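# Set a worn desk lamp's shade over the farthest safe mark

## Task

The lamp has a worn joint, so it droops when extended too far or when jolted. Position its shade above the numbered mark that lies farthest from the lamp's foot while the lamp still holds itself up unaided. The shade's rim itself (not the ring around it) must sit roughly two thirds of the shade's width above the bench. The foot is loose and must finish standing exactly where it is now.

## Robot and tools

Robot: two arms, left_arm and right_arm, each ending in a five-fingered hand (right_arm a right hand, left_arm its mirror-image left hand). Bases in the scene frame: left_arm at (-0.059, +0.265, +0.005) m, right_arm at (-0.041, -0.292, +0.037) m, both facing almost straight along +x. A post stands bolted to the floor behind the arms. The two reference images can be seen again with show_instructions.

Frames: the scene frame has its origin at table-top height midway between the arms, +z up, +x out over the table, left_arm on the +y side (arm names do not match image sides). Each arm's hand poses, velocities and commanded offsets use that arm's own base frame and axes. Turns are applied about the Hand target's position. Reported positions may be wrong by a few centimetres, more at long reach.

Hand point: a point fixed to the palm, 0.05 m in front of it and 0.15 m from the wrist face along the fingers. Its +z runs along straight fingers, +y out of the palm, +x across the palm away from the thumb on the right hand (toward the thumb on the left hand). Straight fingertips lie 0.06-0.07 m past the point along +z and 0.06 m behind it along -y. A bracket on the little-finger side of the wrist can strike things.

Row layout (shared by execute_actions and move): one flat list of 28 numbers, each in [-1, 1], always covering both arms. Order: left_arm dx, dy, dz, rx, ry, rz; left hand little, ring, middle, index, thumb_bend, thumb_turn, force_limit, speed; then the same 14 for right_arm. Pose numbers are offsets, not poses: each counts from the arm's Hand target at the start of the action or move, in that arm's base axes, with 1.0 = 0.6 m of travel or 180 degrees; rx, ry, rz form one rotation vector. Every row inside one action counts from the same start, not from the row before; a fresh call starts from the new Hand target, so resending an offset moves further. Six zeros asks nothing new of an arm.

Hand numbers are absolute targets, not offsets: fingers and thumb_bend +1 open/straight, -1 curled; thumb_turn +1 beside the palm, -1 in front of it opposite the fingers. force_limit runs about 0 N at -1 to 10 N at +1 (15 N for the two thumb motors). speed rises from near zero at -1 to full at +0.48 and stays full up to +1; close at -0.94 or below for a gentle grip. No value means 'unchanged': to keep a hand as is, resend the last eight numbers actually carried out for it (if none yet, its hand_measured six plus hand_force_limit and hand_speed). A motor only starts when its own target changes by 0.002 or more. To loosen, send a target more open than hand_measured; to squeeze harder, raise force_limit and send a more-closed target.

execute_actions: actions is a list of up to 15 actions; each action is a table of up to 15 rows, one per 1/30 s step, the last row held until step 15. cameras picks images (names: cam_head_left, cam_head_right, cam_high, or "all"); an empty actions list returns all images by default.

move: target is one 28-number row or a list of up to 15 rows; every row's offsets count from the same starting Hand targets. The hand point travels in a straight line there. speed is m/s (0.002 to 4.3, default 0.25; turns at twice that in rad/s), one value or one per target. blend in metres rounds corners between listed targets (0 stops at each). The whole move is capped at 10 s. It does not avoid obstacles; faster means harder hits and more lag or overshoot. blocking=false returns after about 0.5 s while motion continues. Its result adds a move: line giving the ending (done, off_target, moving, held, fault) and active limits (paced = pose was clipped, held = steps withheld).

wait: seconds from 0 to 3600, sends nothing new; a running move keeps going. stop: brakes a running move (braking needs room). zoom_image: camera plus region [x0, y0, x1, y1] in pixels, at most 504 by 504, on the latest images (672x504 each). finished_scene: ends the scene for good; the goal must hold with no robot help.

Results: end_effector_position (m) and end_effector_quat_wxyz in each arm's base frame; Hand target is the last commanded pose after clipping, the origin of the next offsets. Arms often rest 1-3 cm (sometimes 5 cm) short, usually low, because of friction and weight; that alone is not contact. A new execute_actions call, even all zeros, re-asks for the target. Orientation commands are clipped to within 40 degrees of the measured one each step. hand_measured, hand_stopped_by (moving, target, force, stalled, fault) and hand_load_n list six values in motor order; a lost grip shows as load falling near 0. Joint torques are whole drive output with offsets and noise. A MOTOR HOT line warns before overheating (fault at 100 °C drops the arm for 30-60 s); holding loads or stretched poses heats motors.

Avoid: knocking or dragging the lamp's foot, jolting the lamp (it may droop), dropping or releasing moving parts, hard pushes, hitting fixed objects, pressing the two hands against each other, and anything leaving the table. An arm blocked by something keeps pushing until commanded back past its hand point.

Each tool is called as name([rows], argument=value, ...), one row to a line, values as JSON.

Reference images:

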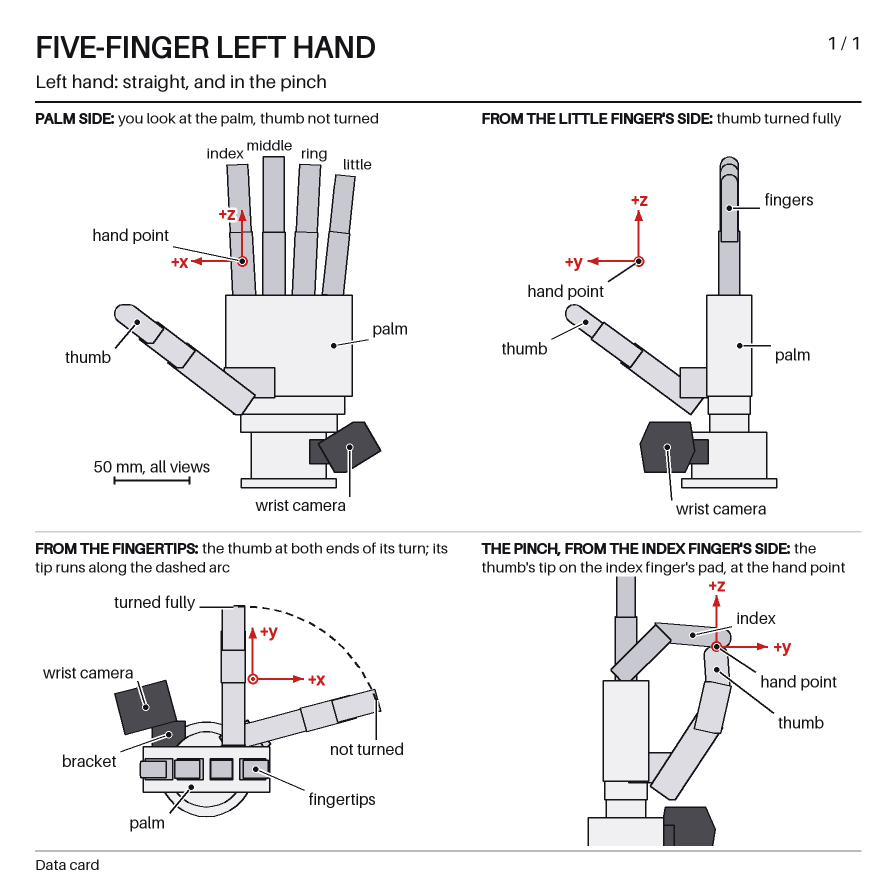

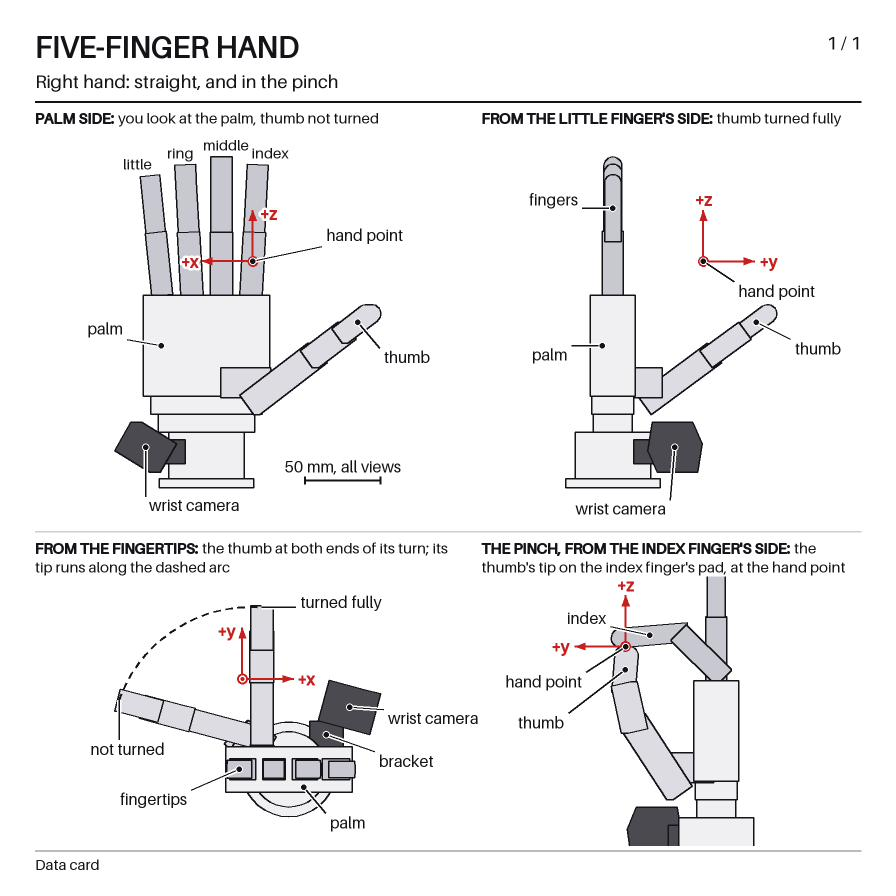

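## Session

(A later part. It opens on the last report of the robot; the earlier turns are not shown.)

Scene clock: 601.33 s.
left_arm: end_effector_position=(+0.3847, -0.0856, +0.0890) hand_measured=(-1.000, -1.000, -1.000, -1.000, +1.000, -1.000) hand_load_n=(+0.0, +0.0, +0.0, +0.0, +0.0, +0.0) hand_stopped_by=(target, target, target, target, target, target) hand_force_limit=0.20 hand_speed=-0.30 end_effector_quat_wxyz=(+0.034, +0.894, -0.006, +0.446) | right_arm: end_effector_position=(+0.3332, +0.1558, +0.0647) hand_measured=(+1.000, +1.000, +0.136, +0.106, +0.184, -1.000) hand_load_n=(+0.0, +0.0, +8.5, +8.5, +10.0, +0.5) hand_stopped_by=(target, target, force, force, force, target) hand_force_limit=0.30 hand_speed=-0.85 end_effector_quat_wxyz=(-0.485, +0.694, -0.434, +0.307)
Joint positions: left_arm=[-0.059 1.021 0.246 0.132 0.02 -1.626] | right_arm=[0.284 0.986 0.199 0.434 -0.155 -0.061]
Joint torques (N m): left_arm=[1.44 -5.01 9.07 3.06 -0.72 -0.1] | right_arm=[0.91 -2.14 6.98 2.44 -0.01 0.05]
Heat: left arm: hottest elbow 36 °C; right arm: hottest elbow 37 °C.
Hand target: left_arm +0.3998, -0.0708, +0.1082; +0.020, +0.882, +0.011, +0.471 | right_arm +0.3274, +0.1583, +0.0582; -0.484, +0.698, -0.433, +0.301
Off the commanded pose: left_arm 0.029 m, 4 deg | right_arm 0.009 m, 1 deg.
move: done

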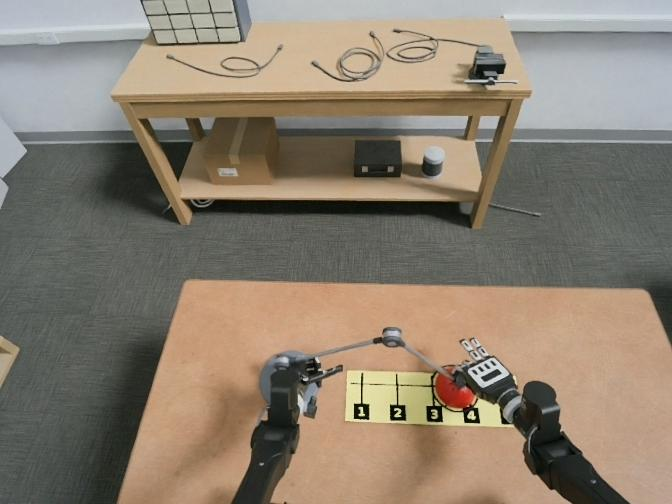

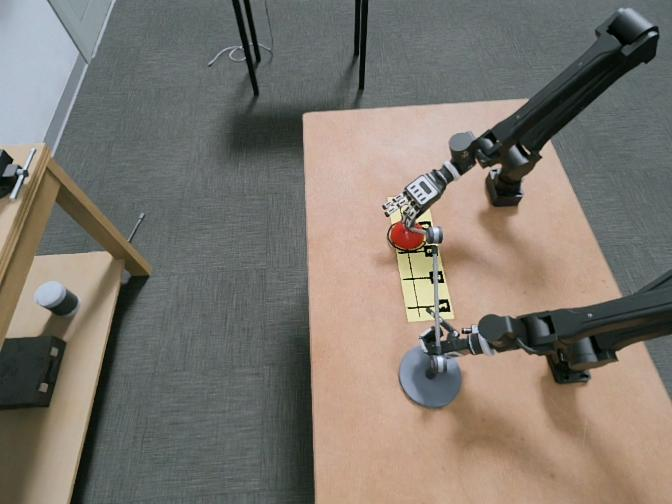

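move([
  [0,0,0,0,0,0,-1,-1,-1,-1,1,-1,0.2,-0.3, 0,0,0.07,0,0,0,1,1,-0.2,-0.2,-0.2,-1,0.3,-0.85],
], speed=0.05, cameras=["all"])

zoom_image(camera="cam_high", region=[350, 170, 490, 275])

zoom_image(camera="cam_head_left", region=[390, 310, 530, 415])

Scene clock: 603.90 s.
left_arm: end_effector_position=(+0.3847, -0.0850, +0.0887) hand_measured=(-1.000, -1.000, -1.000, -1.000, +1.000, -1.000) hand_load_n=(+0.0, +0.0, +0.0, +0.0, +0.0, -0.5) hand_stopped_by=(target, target, target, target, target, target) hand_force_limit=0.20 hand_speed=-0.30 end_effector_quat_wxyz=(+0.034, +0.894, -0.006, +0.446) | right_arm: end_effector_position=(+0.3068, +0.1551, +0.0693) hand_measured=(+1.000, +1.000, +0.136, +0.108, +0.184, -1.000) hand_load_n=(+0.0, +0.0, +7.0, +13.0, +13.5, +4.5) hand_stopped_by=(target, target, force, force, force, target) hand_force_limit=0.30 hand_speed=-0.85 end_effector_quat_wxyz=(-0.470, +0.709, -0.446, +0.278)
Joint positions: left_arm=[-0.058 1.021 0.246 0.132 0.02 -1.625] | right_arm=[0.296 0.827 0.205 0.2 -0.164 -0.045]
Joint torques (N m): left_arm=[2.14 -4.78 8.98 2.96 -0.69 -0.05] | right_arm=[-0.73 -2.55 13.59 1.36 0.34 -0.12]
Heat: left arm: hottest elbow 36 °C; right arm: hottest elbow 37 °C.
Hand target: left_arm +0.3999, -0.0708, +0.1082; +0.020, +0.882, +0.011, +0.471 | right_arm +0.3275, +0.1583, +0.1003; -0.484, +0.698, -0.433, +0.302
Off the commanded pose: left_arm 0.028 m, 4 deg | right_arm 0.037 m, 4 deg.
move: off_target (right_arm)

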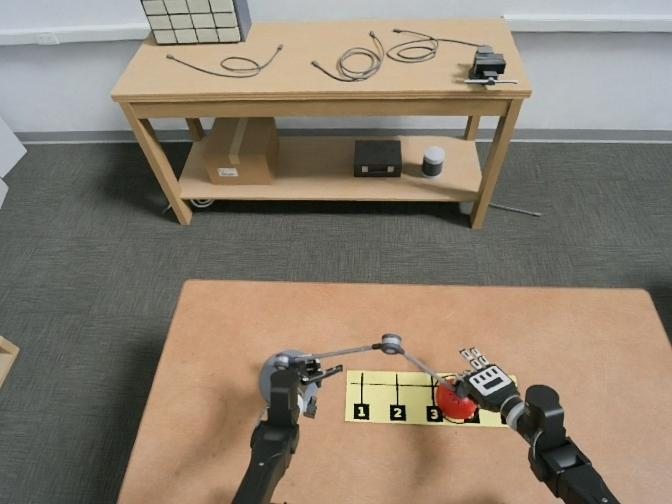

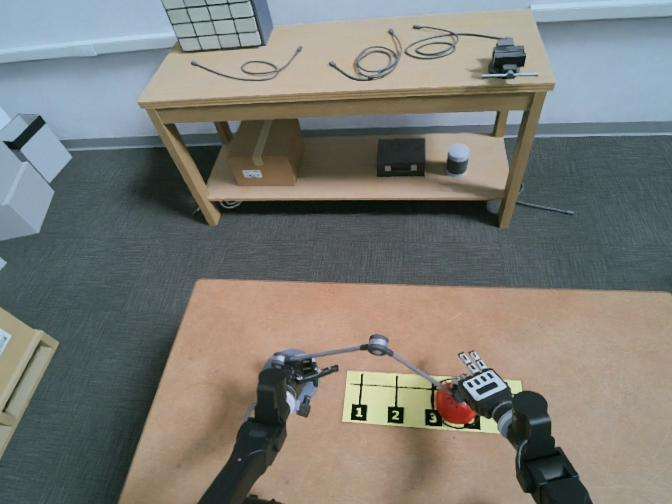

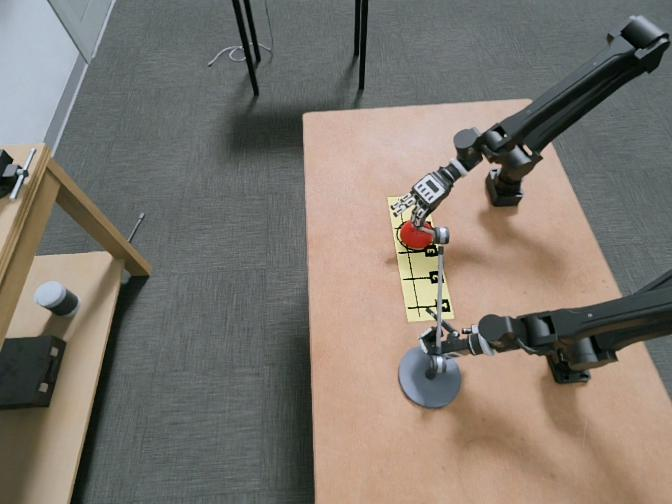

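Scaled by 3.600 from the camera's image (finer frame: 960x720).

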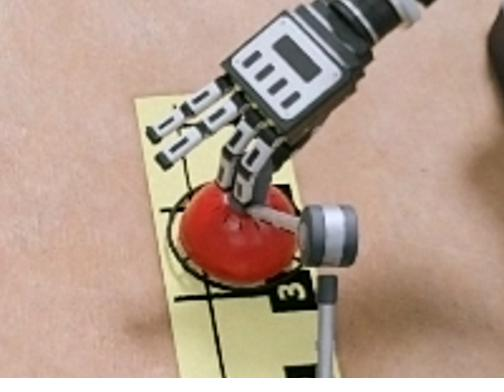

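Scaled by 3.600 from the camera's image (finer frame: 960x720).

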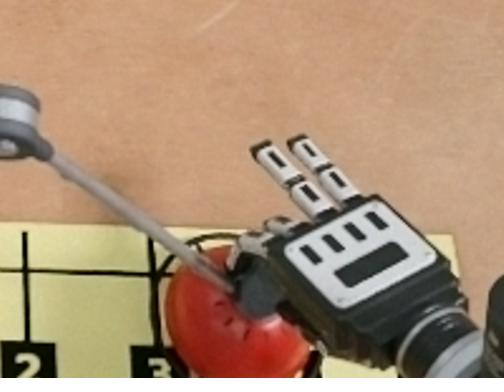

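move([
  [0,0,0,0,0,0,-1,-1,-1,-1,1,-1,0.2,-0.3, 0.033,0,0.05,0,0,0,1,1,-0.2,-0.2,-0.2,-1,0.3,-0.85],
], speed=0.05, cameras=["cam_head_left","cam_high"])

zoom_image(camera="cam_high", region=[350, 170, 490, 275])

zoom_image(camera="cam_head_left", region=[390, 310, 530, 415])

Scene clock: 605.40 s.
left_arm: end_effector_position=(+0.3850, -0.0833, +0.0886) hand_measured=(-1.000, -1.000, -1.000, -1.000, +1.000, -1.000) hand_load_n=(+0.0, +0.0, +0.0, +0.0, +0.0, +0.0) hand_stopped_by=(target, target, target, target, target, target) hand_force_limit=0.20 hand_speed=-0.30 end_effector_quat_wxyz=(+0.032, +0.894, -0.005, +0.446) | right_arm: end_effector_position=(+0.3114, +0.1567, +0.0792) hand_measured=(+1.000, +1.000, +0.136, +0.108, +0.184, -1.000) hand_load_n=(+0.0, +0.0, +6.5, +12.0, +16.5, +3.0) hand_stopped_by=(target, target, force, force, force, target) hand_force_limit=0.30 hand_speed=-0.85 end_effector_quat_wxyz=(-0.455, +0.723, -0.449, +0.264)
Joint positions: left_arm=[-0.054 1.021 0.246 0.132 0.018 -1.623] | right_arm=[0.293 0.827 0.268 0.088 -0.174 -0.059]
Joint torques (N m): left_arm=[1.14 -4.78 9.14 3.07 -0.57 -0.07] | right_arm=[-1.67 -2.32 16.31 2.03 -0.07 -0.08]
Heat: left arm: hottest elbow 36 °C; right arm: hottest elbow 37 °C.
Hand target: left_arm +0.3998, -0.0709, +0.1082; +0.020, +0.882, +0.011, +0.471 | right_arm +0.3472, +0.1583, +0.1303; -0.484, +0.698, -0.433, +0.302
Off the commanded pose: left_arm 0.028 m, 4 deg | right_arm 0.062 m, 6 deg.
move: off_target (right_arm)

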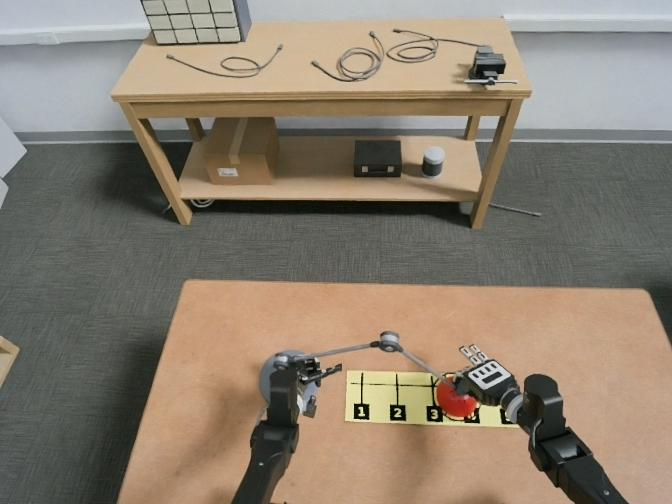

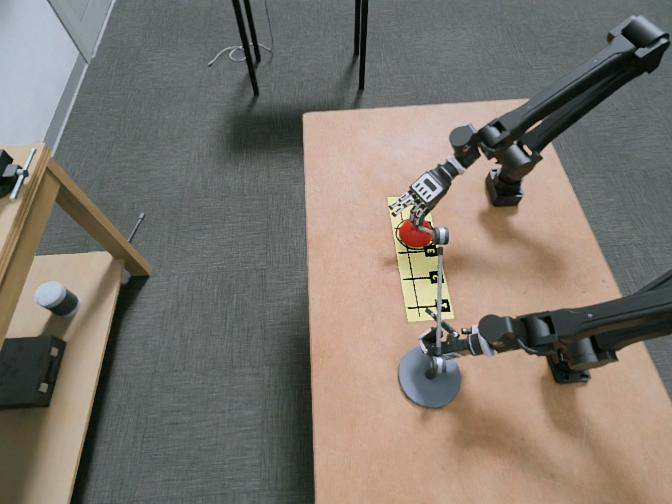

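Scaled by 3.600 from the camera's image (finer frame: 960x720).

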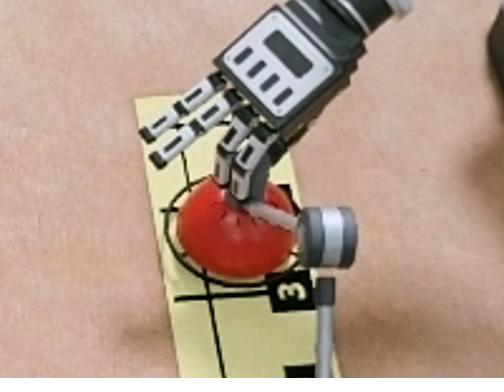

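Scaled by 3.600 from the camera's image (finer frame: 960x720).

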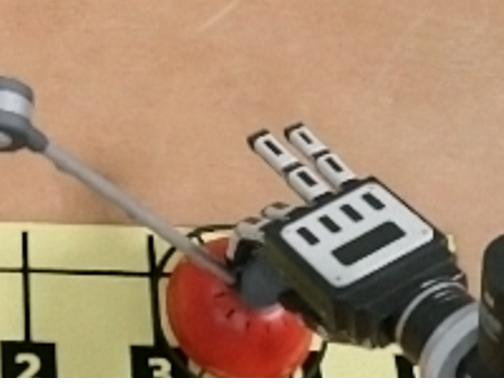

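move([
  [0,0,0,0,0,0,-1,-1,-1,-1,1,-1,0.2,-0.3, 0.025,0,0.05,0.015,-0.03,0,1,1,-0.2,-0.2,-0.2,-1,0.3,-0.85],
], speed=0.05, cameras=["cam_head_left","cam_high"])

zoom_image(camera="cam_high", region=[350, 170, 490, 275])

zoom_image(camera="cam_head_left", region=[390, 310, 530, 415])

Scene clock: 607.97 s.
left_arm: end_effector_position=(+0.3855, -0.0825, +0.0890) hand_measured=(-1.000, -1.000, -1.000, -1.000, +1.000, -1.000) hand_load_n=(+0.0, +0.0, +0.0, +0.0, +0.0, +0.0) hand_stopped_by=(target, target, target, target, target, target) hand_force_limit=0.20 hand_speed=-0.30 end_effector_quat_wxyz=(+0.031, +0.894, -0.004, +0.447) | right_arm: end_effector_position=(+0.3164, +0.1560, +0.0916) hand_measured=(+1.000, +1.000, +0.136, +0.108, +0.184, -1.000) hand_load_n=(+0.0, +0.0, +6.0, +10.0, +14.5, +0.5) hand_stopped_by=(target, target, force, force, force, target) hand_force_limit=0.30 hand_speed=-0.85 end_effector_quat_wxyz=(-0.474, +0.713, -0.441, +0.270)
Joint positions: left_arm=[-0.053 1.021 0.246 0.134 0.016 -1.623] | right_arm=[0.267 0.808 0.268 0.113 -0.212 -0.06]
Joint torques (N m): left_arm=[0.62 -4.95 9.22 2.97 -0.54 -0.08] | right_arm=[-2.9 -4.37 16.79 3.55 0.01 0.01]
Heat: left arm: hottest elbow 36 °C; right arm: hottest elbow 37 °C.
Hand target: left_arm +0.3999, -0.0708, +0.1082; +0.020, +0.882, +0.011, +0.471 | right_arm +0.3622, +0.1583, +0.1602; -0.520, +0.671, -0.417, +0.324
Off the commanded pose: left_arm 0.027 m, 4 deg | right_arm 0.083 m, 10 deg.
move: off_target (right_arm)

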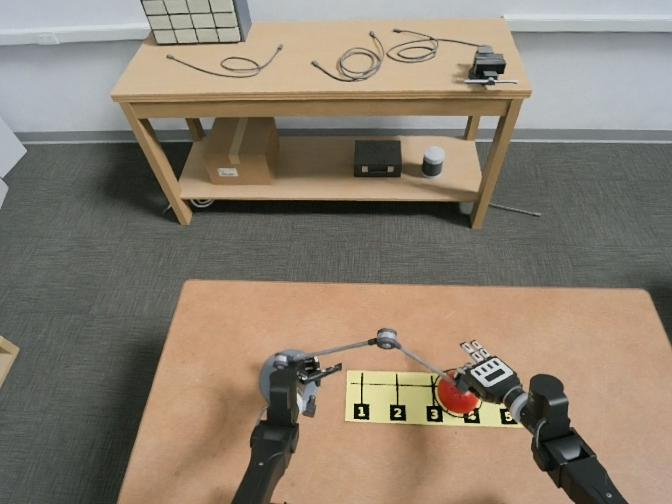

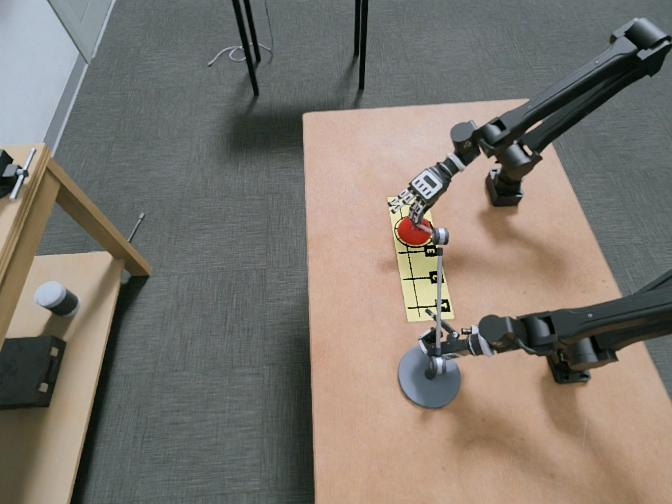

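Scaled by 3.600 from the camera's image (finer frame: 960x720).

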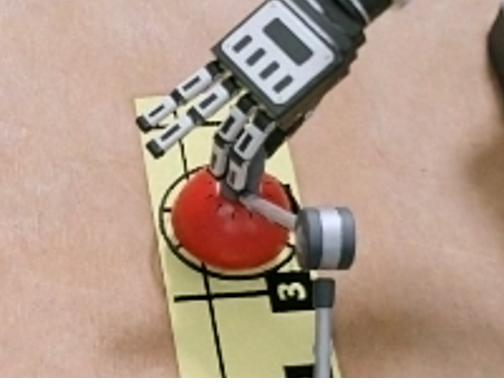

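Scaled by 3.600 from the camera's image (finer frame: 960x720).

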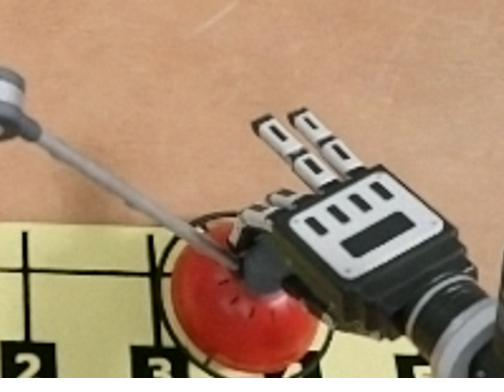

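move([
  [0,0,0,0,0,0,-1,-1,-1,-1,1,-1,0.2,-0.3, 0.0,0,0.06,0.0,0.0,0,1,1,-0.2,-0.2,-0.2,-1,0.3,-0.85],
], speed=0.05, cameras=["cam_head_left","cam_high"])

zoom_image(camera="cam_high", region=[350, 170, 490, 275])

zoom_image(camera="cam_head_left", region=[390, 310, 530, 415])

Scene clock: 609.83 s.
left_arm: end_effector_position=(+0.3863, -0.0809, +0.0902) hand_measured=(-1.000, -1.000, -1.000, -1.000, +1.000, -1.000) hand_load_n=(+0.0, +0.0, +0.0, +0.0, +0.0, +0.0) hand_stopped_by=(target, target, target, target, target, target) hand_force_limit=0.20 hand_speed=-0.30 end_effector_quat_wxyz=(+0.029, +0.893, -0.002, +0.449) | right_arm: end_effector_position=(+0.3256, +0.1578, +0.1255) hand_measured=(+1.000, +1.000, +0.136, +0.108, +0.184, -1.000) hand_load_n=(+0.0, +0.0, +5.5, +9.0, +14.0, +0.0) hand_stopped_by=(target, target, force, force, force, target) hand_force_limit=0.30 hand_speed=-0.85 end_effector_quat_wxyz=(-0.481, +0.708, -0.437, +0.277)
Joint positions: left_arm=[-0.05 1.019 0.246 0.137 0.014 -1.623] | right_arm=[0.266 0.76 0.337 0.019 -0.211 -0.06]
Joint torques (N m): left_arm=[1.03 -4.66 9.37 2.91 -0.5 -0.13] | right_arm=[-1.96 -3.66 18.19 2.37 -0.05 0.09]
Heat: left arm: hottest elbow 36 °C; right arm: hottest elbow 37 °C.
Hand target: left_arm +0.3999, -0.0710, +0.1083; +0.021, +0.882, +0.011, +0.471 | right_arm +0.3622, +0.1583, +0.1963; -0.520, +0.671, -0.417, +0.324
Off the commanded pose: left_arm 0.025 m, 3 deg | right_arm 0.080 m, 8 deg.
move: off_target (right_arm)

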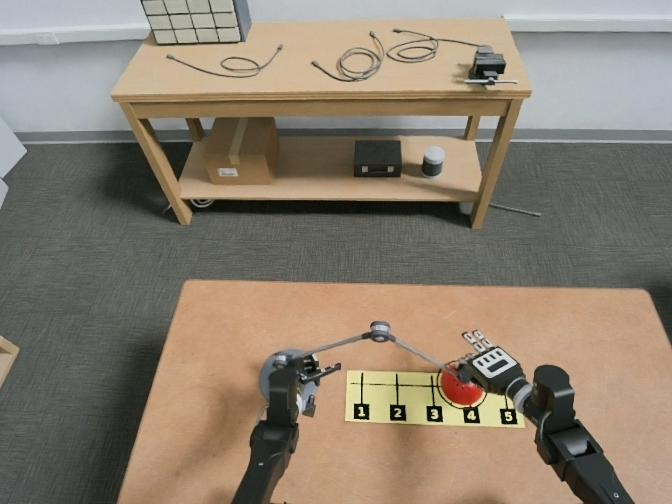

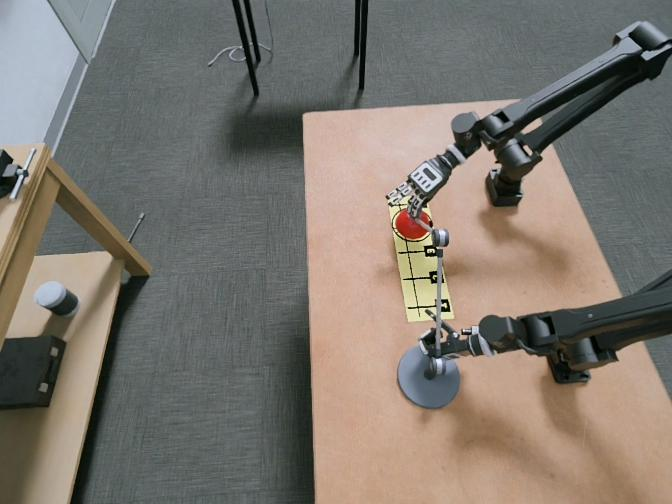

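Scaled by 3.600 from the camera's image (finer frame: 960x720).

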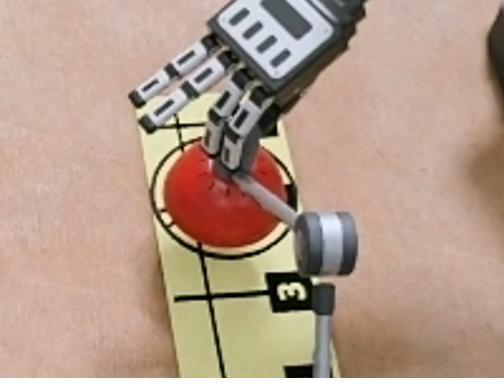

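Scaled by 3.600 from the camera's image (finer frame: 960x720).

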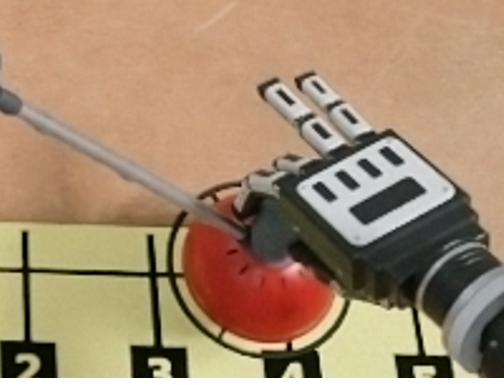

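move([
  [0,0,0,0,0,0,-1,-1,-1,-1,1,-1,0.2,-0.3, 0.02,-0.058,0.02,0.0,0.0,0,1,1,-0.2,-0.2,-0.2,-1,0.3,-0.85],
], speed=0.05, cameras=["cam_head_left","cam_high"])

zoom_image(camera="cam_high", region=[350, 170, 490, 275])

zoom_image(camera="cam_head_left", region=[390, 310, 530, 415])

zoom_image(camera="cam_high", region=[390, 320, 490, 420])

Scene clock: 611.77 s.
left_arm: end_effector_position=(+0.3855, -0.0829, +0.0902) hand_measured=(-1.000, -1.000, -1.000, -1.000, +1.000, -1.000) hand_load_n=(+0.0, +0.0, +0.0, +0.0, +0.0, +0.0) hand_stopped_by=(target, target, target, target, target, target) hand_force_limit=0.20 hand_speed=-0.30 end_effector_quat_wxyz=(+0.032, +0.893, -0.007, +0.449) | right_arm: end_effector_position=(+0.3369, +0.1319, +0.1424) hand_measured=(+1.000, +1.000, +0.136, +0.108, +0.184, -1.000) hand_load_n=(-0.5, +0.0, +5.0, +12.5, +16.5, -0.5) hand_stopped_by=(target, target, force, force, force, target) hand_force_limit=0.30 hand_speed=-0.85 end_effector_quat_wxyz=(-0.493, +0.700, -0.441, +0.269)
Joint positions: left_arm=[-0.05 1.019 0.246 0.137 0.023 -1.616] | right_arm=[0.115 0.76 0.376 -0.023 -0.364 -0.091]
Joint torques (N m): left_arm=[0.67 -4.54 9.18 3.06 -0.77 -0.09] | right_arm=[-2.61 -3.43 18.43 2.5 0.02 -0.03]
Heat: left arm: hottest elbow 36 °C; right arm: hottest elbow 38 °C.
Hand target: left_arm +0.3999, -0.0710, +0.1083; +0.021, +0.882, +0.011, +0.471 | right_arm +0.3743, +0.1234, +0.2084; -0.520, +0.671, -0.417, +0.324
Off the commanded pose: left_arm 0.026 m, 4 deg | right_arm 0.076 m, 8 deg.
move: off_target (right_arm)

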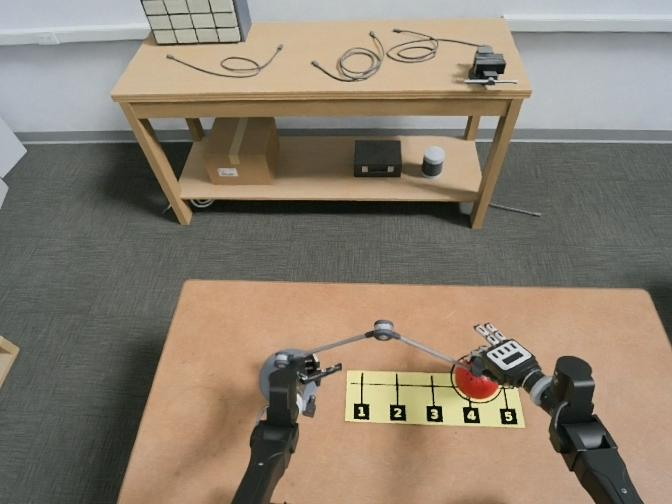

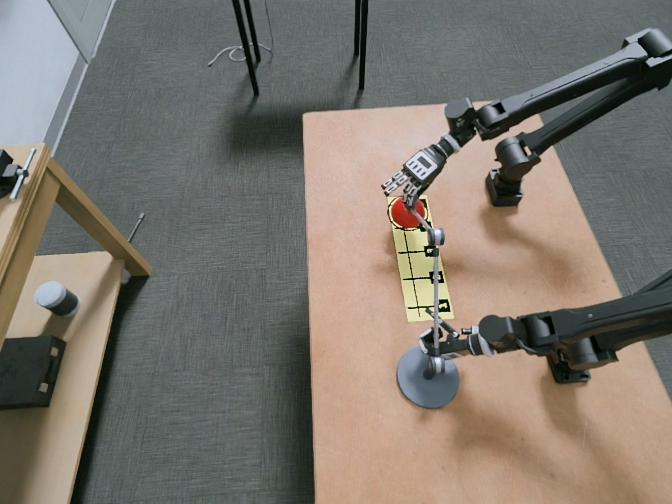

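Scaled by 3.600 from the camera's image (finer frame: 960x720).

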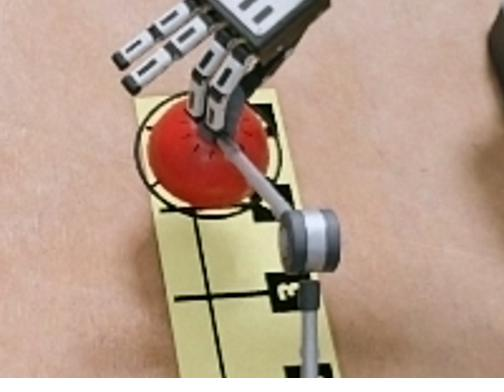

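Scaled by 3.600 from the camera's image (finer frame: 960x720).

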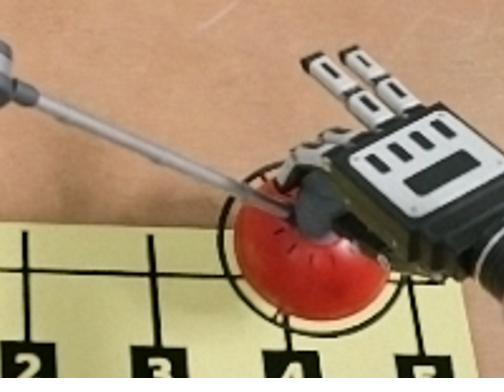

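Scaled by 5.040 from the camera's image (finer frame: 960x720).

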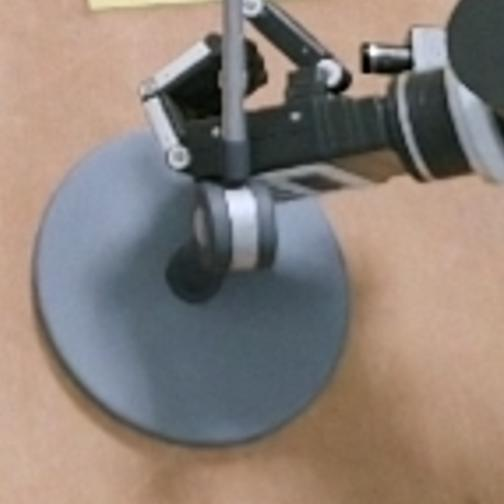

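zoom_image(camera="cam_head_left", region=[440, 340, 520, 410])

zoom_image(camera="cam_high", region=[370, 180, 450, 250])

Scaled by 6.300 from the camera's image (finer frame: 960x720).

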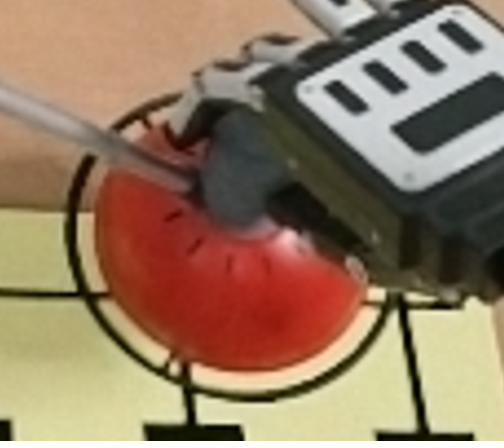

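Scaled by 6.300 from the camera's image (finer frame: 960x720).

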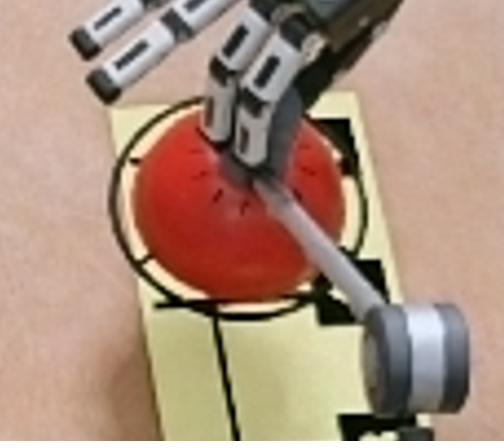

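move([
  [0,-0.03,0,0,0,0,-1,-1,-1,-1,1,-1,0.2,-0.3, 0,0,-0.05,0.0,0.0,0,1,1,-0.2,-0.2,-0.2,-1,0.3,-0.85],
], speed=0.04, cameras=["cam_head_left","cam_high"])

Scene clock: 618.50 s.
left_arm: end_effector_position=(+0.3876, -0.0856, +0.0894) hand_measured=(-1.000, -1.000, -1.000, -1.000, +1.000, -1.000) hand_load_n=(+0.0, +0.0, +0.0, +0.0, +0.0, -0.5) hand_stopped_by=(target, target, target, target, target, target) hand_force_limit=0.20 hand_speed=-0.30 end_effector_quat_wxyz=(+0.015, +0.892, +0.007, +0.451) | right_arm: end_effector_position=(+0.3494, +0.1305, +0.1419) hand_measured=(+1.000, +1.000, +0.136, +0.108, +0.186, -1.000) hand_load_n=(+0.0, +0.0, +5.0, +13.0, +18.5, -2.0) hand_stopped_by=(target, target, force, force, force, target) hand_force_limit=0.30 hand_speed=-0.85 end_effector_quat_wxyz=(-0.498, +0.697, -0.433, +0.282)
Joint positions: left_arm=[-0.103 1.019 0.246 0.137 -0.063 -1.659] | right_arm=[0.108 0.805 0.376 0.049 -0.366 -0.1]
Joint torques (N m): left_arm=[-1.79 -3.6 9.36 2.73 -0.09 -0.19] | right_arm=[-1.44 -2.43 13.04 3.92 -0.01 0.04]
Heat: left arm: hottest elbow 36 °C; right arm: hottest elbow 40 °C.
Hand target: left_arm +0.3999, -0.0889, +0.1083; +0.020, +0.882, +0.011, +0.471 | right_arm +0.3743, +0.1235, +0.1783; -0.520, +0.671, -0.417, +0.324
Off the commanded pose: left_arm 0.023 m, 3 deg | right_arm 0.045 m, 6 deg.
move: off_target (left_arm, right_arm)

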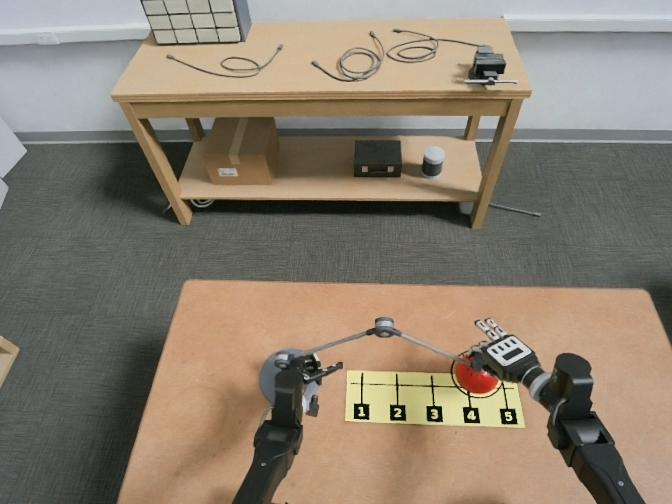

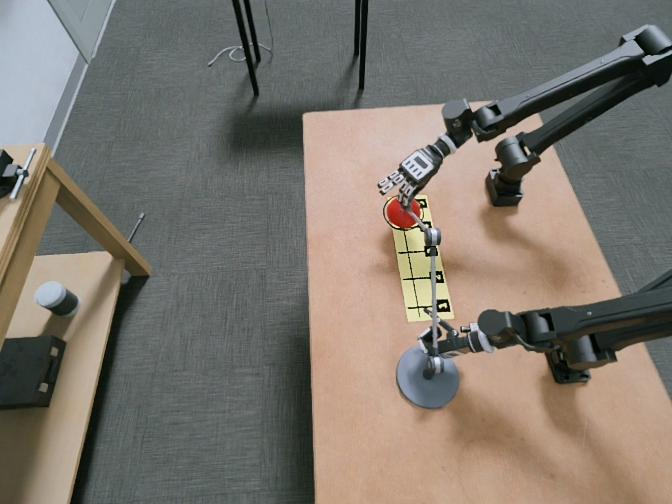

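execute_actions(actions=[])

Scene clock: 620.03 s.
left_arm: end_effector_position=(+0.3876, -0.0856, +0.0895) hand_measured=(-1.000, -1.000, -1.000, -1.000, +1.000, -1.000) hand_load_n=(+0.0, +0.0, +0.0, +0.0, +0.0, -0.5) hand_stopped_by=(target, target, target, target, target, target) hand_force_limit=0.20 hand_speed=-0.30 end_effector_quat_wxyz=(+0.015, +0.892, +0.008, +0.451) | right_arm: end_effector_position=(+0.3494, +0.1305, +0.1419) hand_measured=(+1.000, +1.000, +0.136, +0.108, +0.186, -1.000) hand_load_n=(+0.0, +0.0, +4.5, +13.0, +18.5, -2.0) hand_stopped_by=(target, target, force, force, force, target) hand_force_limit=0.30 hand_speed=-0.85 end_effector_quat_wxyz=(-0.498, +0.697, -0.433, +0.282)
Joint positions: left_arm=[-0.103 1.019 0.246 0.137 -0.063 -1.659] | right_arm=[0.108 0.805 0.376 0.049 -0.366 -0.1]
Joint velocities: within noise
Joint torques (N m): left_arm=[-1.79 -4.25 9.37 2.91 -0.09 -0.13] | right_arm=[-1.67 -2.43 13.07 3.82 0.02 -0.05]
Motor temperatures (°C): left_arm=[27 30 36 28 34 30] | right_arm=[32 32 40 28 32 29]
Heat: left arm: hottest elbow 36 °C; right arm: hottest elbow 40 °C.
Hand target: left_arm +0.3999, -0.0889, +0.1083; +0.021, +0.882, +0.011, +0.471 | right_arm +0.3743, +0.1235, +0.1783; -0.520, +0.671, -0.417, +0.324
Off the commanded pose: left_arm 0.023 m, 3 deg | right_arm 0.045 m, 6 deg.

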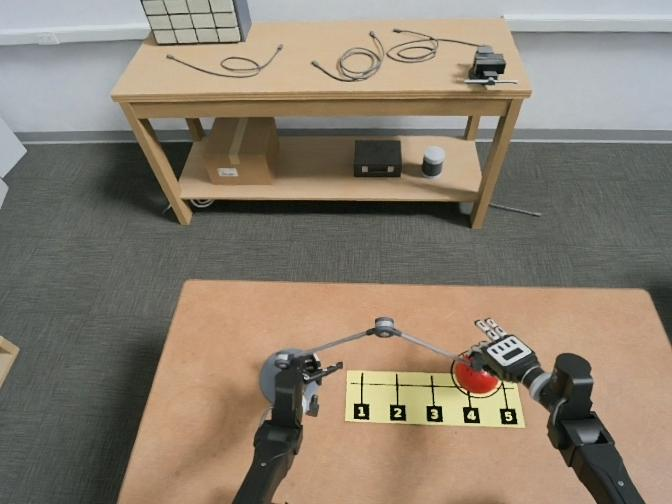

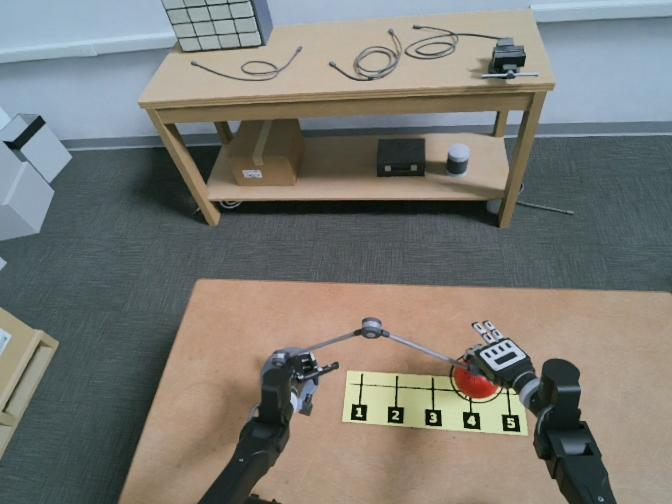

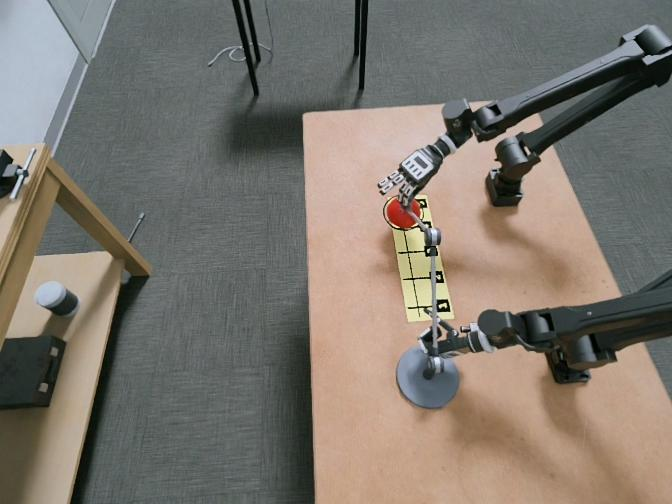

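execute_actions([
  [[0,0,0,0,0,0,-1,-1,-1,-1,1,-1,0.2,-0.3,0,0,-0.0167,0,0,0,1,1,-0.2,-0.2,-0.2,-1,0.3,-0.85]],
], cameras=["cam_head_left","cam_high"])

zoom_image(camera="cam_head_left", region=[230, 290, 550, 450])

zoom_image(camera="cam_high", region=[360, 170, 480, 410])

Scene clock: 622.43 s.
left_arm: end_effector_position=(+0.3877, -0.0855, +0.0894) hand_measured=(-1.000, -1.000, -1.000, -1.000, +1.000, -1.000) hand_load_n=(+0.0, +0.0, +0.0, +0.0, +0.0, +0.0) hand_stopped_by=(target, target, target, target, target, target) hand_force_limit=0.20 hand_speed=-0.30 end_effector_quat_wxyz=(+0.015, +0.892, +0.008, +0.451) | right_arm: end_effector_position=(+0.3560, +0.1307, +0.1421) hand_measured=(+1.000, +1.000, +0.136, +0.108, +0.186, -1.000) hand_load_n=(+0.0, +0.0, +5.0, +13.0, +19.0, -2.5) hand_stopped_by=(target, target, force, force, force, target) hand_force_limit=0.30 hand_speed=-0.85 end_effector_quat_wxyz=(-0.503, +0.693, -0.429, +0.289)
Joint positions: left_arm=[-0.103 1.019 0.246 0.137 -0.064 -1.659] | right_arm=[0.107 0.828 0.374 0.096 -0.365 -0.101]
Joint torques (N m): left_arm=[-1.2 -3.9 9.32 2.86 -0.09 -0.17] | right_arm=[-1.9 -2.67 11.37 3.89 0.03 0]
Heat: left arm: hottest elbow 36 °C; right arm: hottest elbow 40 °C.
Hand target: left_arm +0.3999, -0.0889, +0.1083; +0.020, +0.882, +0.011, +0.471 | right_arm +0.3743, +0.1234, +0.1683; -0.520, +0.671, -0.417, +0.324
Off the commanded pose: left_arm 0.023 m, 3 deg | right_arm 0.033 m, 5 deg.
Step readings (end_effector_position of left_arm | right_arm):
0: (+0.3876, -0.0856, +0.0895) | (+0.3494, +0.1305, +0.1419)
1: (+0.3876, -0.0856, +0.0895) | (+0.3498, +0.1306, +0.1420)
2: (+0.3877, -0.0855, +0.0894) | (+0.3510, +0.1307, +0.1424)
4: (+0.3877, -0.0855, +0.0894) | (+0.3533, +0.1308, +0.1419)
8: (+0.3877, -0.0855, +0.0894) | (+0.3556, +0.1308, +0.1421)
15: (+0.3877, -0.0855, +0.0894) | (+0.3560, +0.1307, +0.1421)

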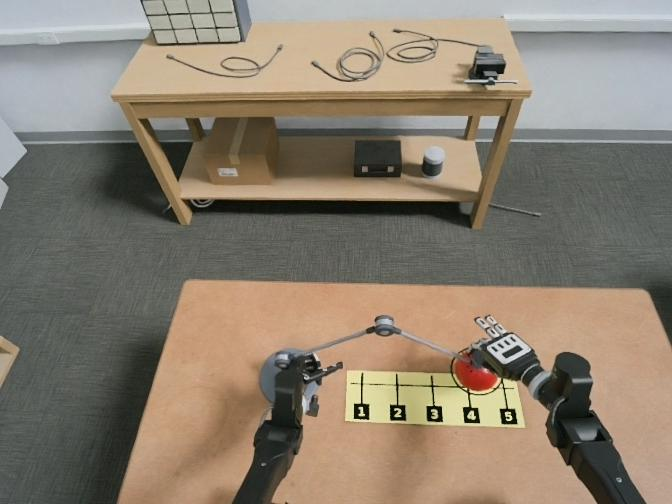

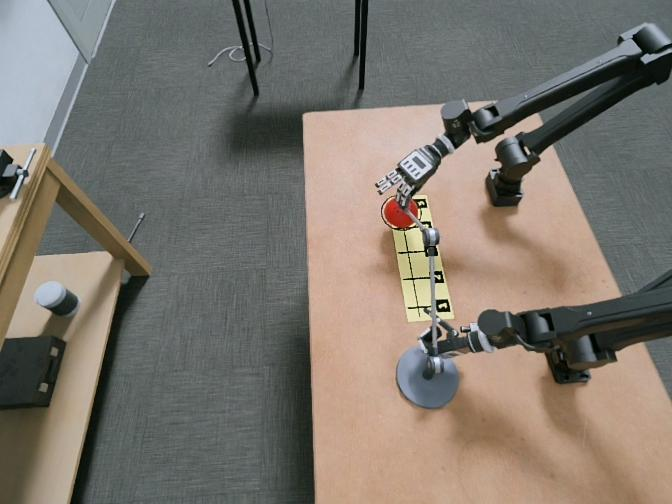

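Scaled by 1.575 from the camera's image (finer frame: 960x720).

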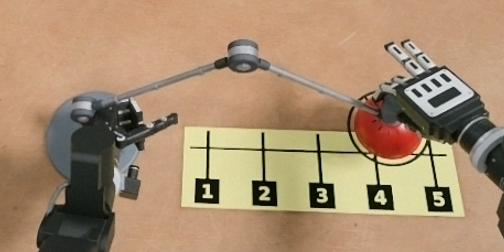

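Scaled by 2.100 from the camera's image (finer frame: 960x720).

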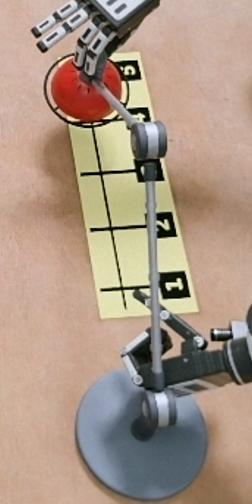

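execute_actions([
  [[0,0,0,0,0,0,-1,-1,-1,-1,1,-1,0.2,-0.3,-0.02,0,-0.0167,0,0,0,1,1,-0.2,-0.2,-0.2,-1,0.3,-0.85]],
], cameras=["cam_head_left","cam_high"])

zoom_image(camera="cam_head_left", region=[230, 290, 550, 450])

Scene clock: 623.57 s.
left_arm: end_effector_position=(+0.3877, -0.0855, +0.0894) hand_measured=(-1.000, -1.000, -1.000, -1.000, +1.000, -1.000) hand_load_n=(+0.0, +0.0, +0.0, +0.0, +0.0, +0.0) hand_stopped_by=(target, target, target, target, target, target) hand_force_limit=0.20 hand_speed=-0.30 end_effector_quat_wxyz=(+0.015, +0.892, +0.008, +0.451) | right_arm: end_effector_position=(+0.3539, +0.1298, +0.1406) hand_measured=(+1.000, +1.000, +0.136, +0.108, +0.186, -1.000) hand_load_n=(+0.0, +0.0, +6.5, +15.5, +17.0, -1.5) hand_stopped_by=(target, target, force, force, force, target) hand_force_limit=0.30 hand_speed=-0.85 end_effector_quat_wxyz=(-0.507, +0.688, -0.424, +0.298)
Joint positions: left_arm=[-0.103 1.019 0.246 0.137 -0.064 -1.659] | right_arm=[0.107 0.816 0.351 0.13 -0.361 -0.101]
Joint torques (N m): left_arm=[-1.03 -4.01 9.36 2.85 -0.1 -0.16] | right_arm=[-1.49 -3.96 10.25 3.43 0.03 0.06]
Heat: left arm: hottest elbow 36 °C; right arm: hottest elbow 40 °C.
Hand target: left_arm +0.3999, -0.0889, +0.1083; +0.020, +0.882, +0.011, +0.471 | right_arm +0.3622, +0.1234, +0.1582; -0.520, +0.671, -0.417, +0.324
Off the commanded pose: left_arm 0.023 m, 3 deg | right_arm 0.021 m, 4 deg.
Step readings (end_effector_position of left_arm | right_arm):
0: (+0.3877, -0.0855, +0.0894) | (+0.3560, +0.1307, +0.1421)
1: (+0.3877, -0.0855, +0.0894) | (+0.3553, +0.1303, +0.1406)
2: (+0.3877, -0.0855, +0.0894) | (+0.3553, +0.1301, +0.1403)
4: (+0.3877, -0.0855, +0.0894) | (+0.3545, +0.1300, +0.1405)
8: (+0.3877, -0.0855, +0.0894) | (+0.3540, +0.1298, +0.1408)
15: (+0.3877, -0.0855, +0.0894) | (+0.3539, +0.1298, +0.1406)

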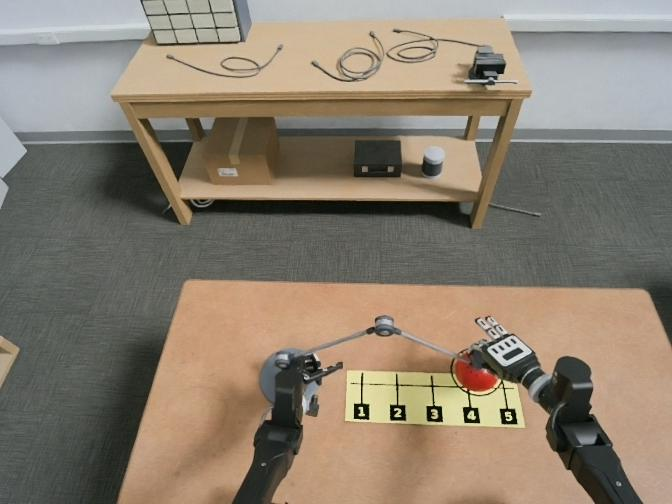

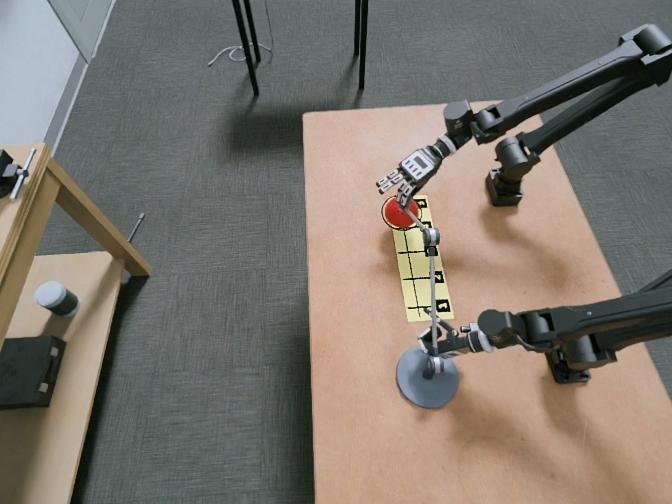

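Scaled by 1.575 from the camera's image (finer frame: 960x720).

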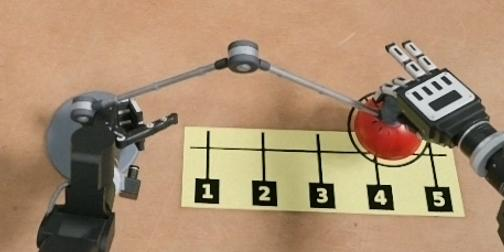

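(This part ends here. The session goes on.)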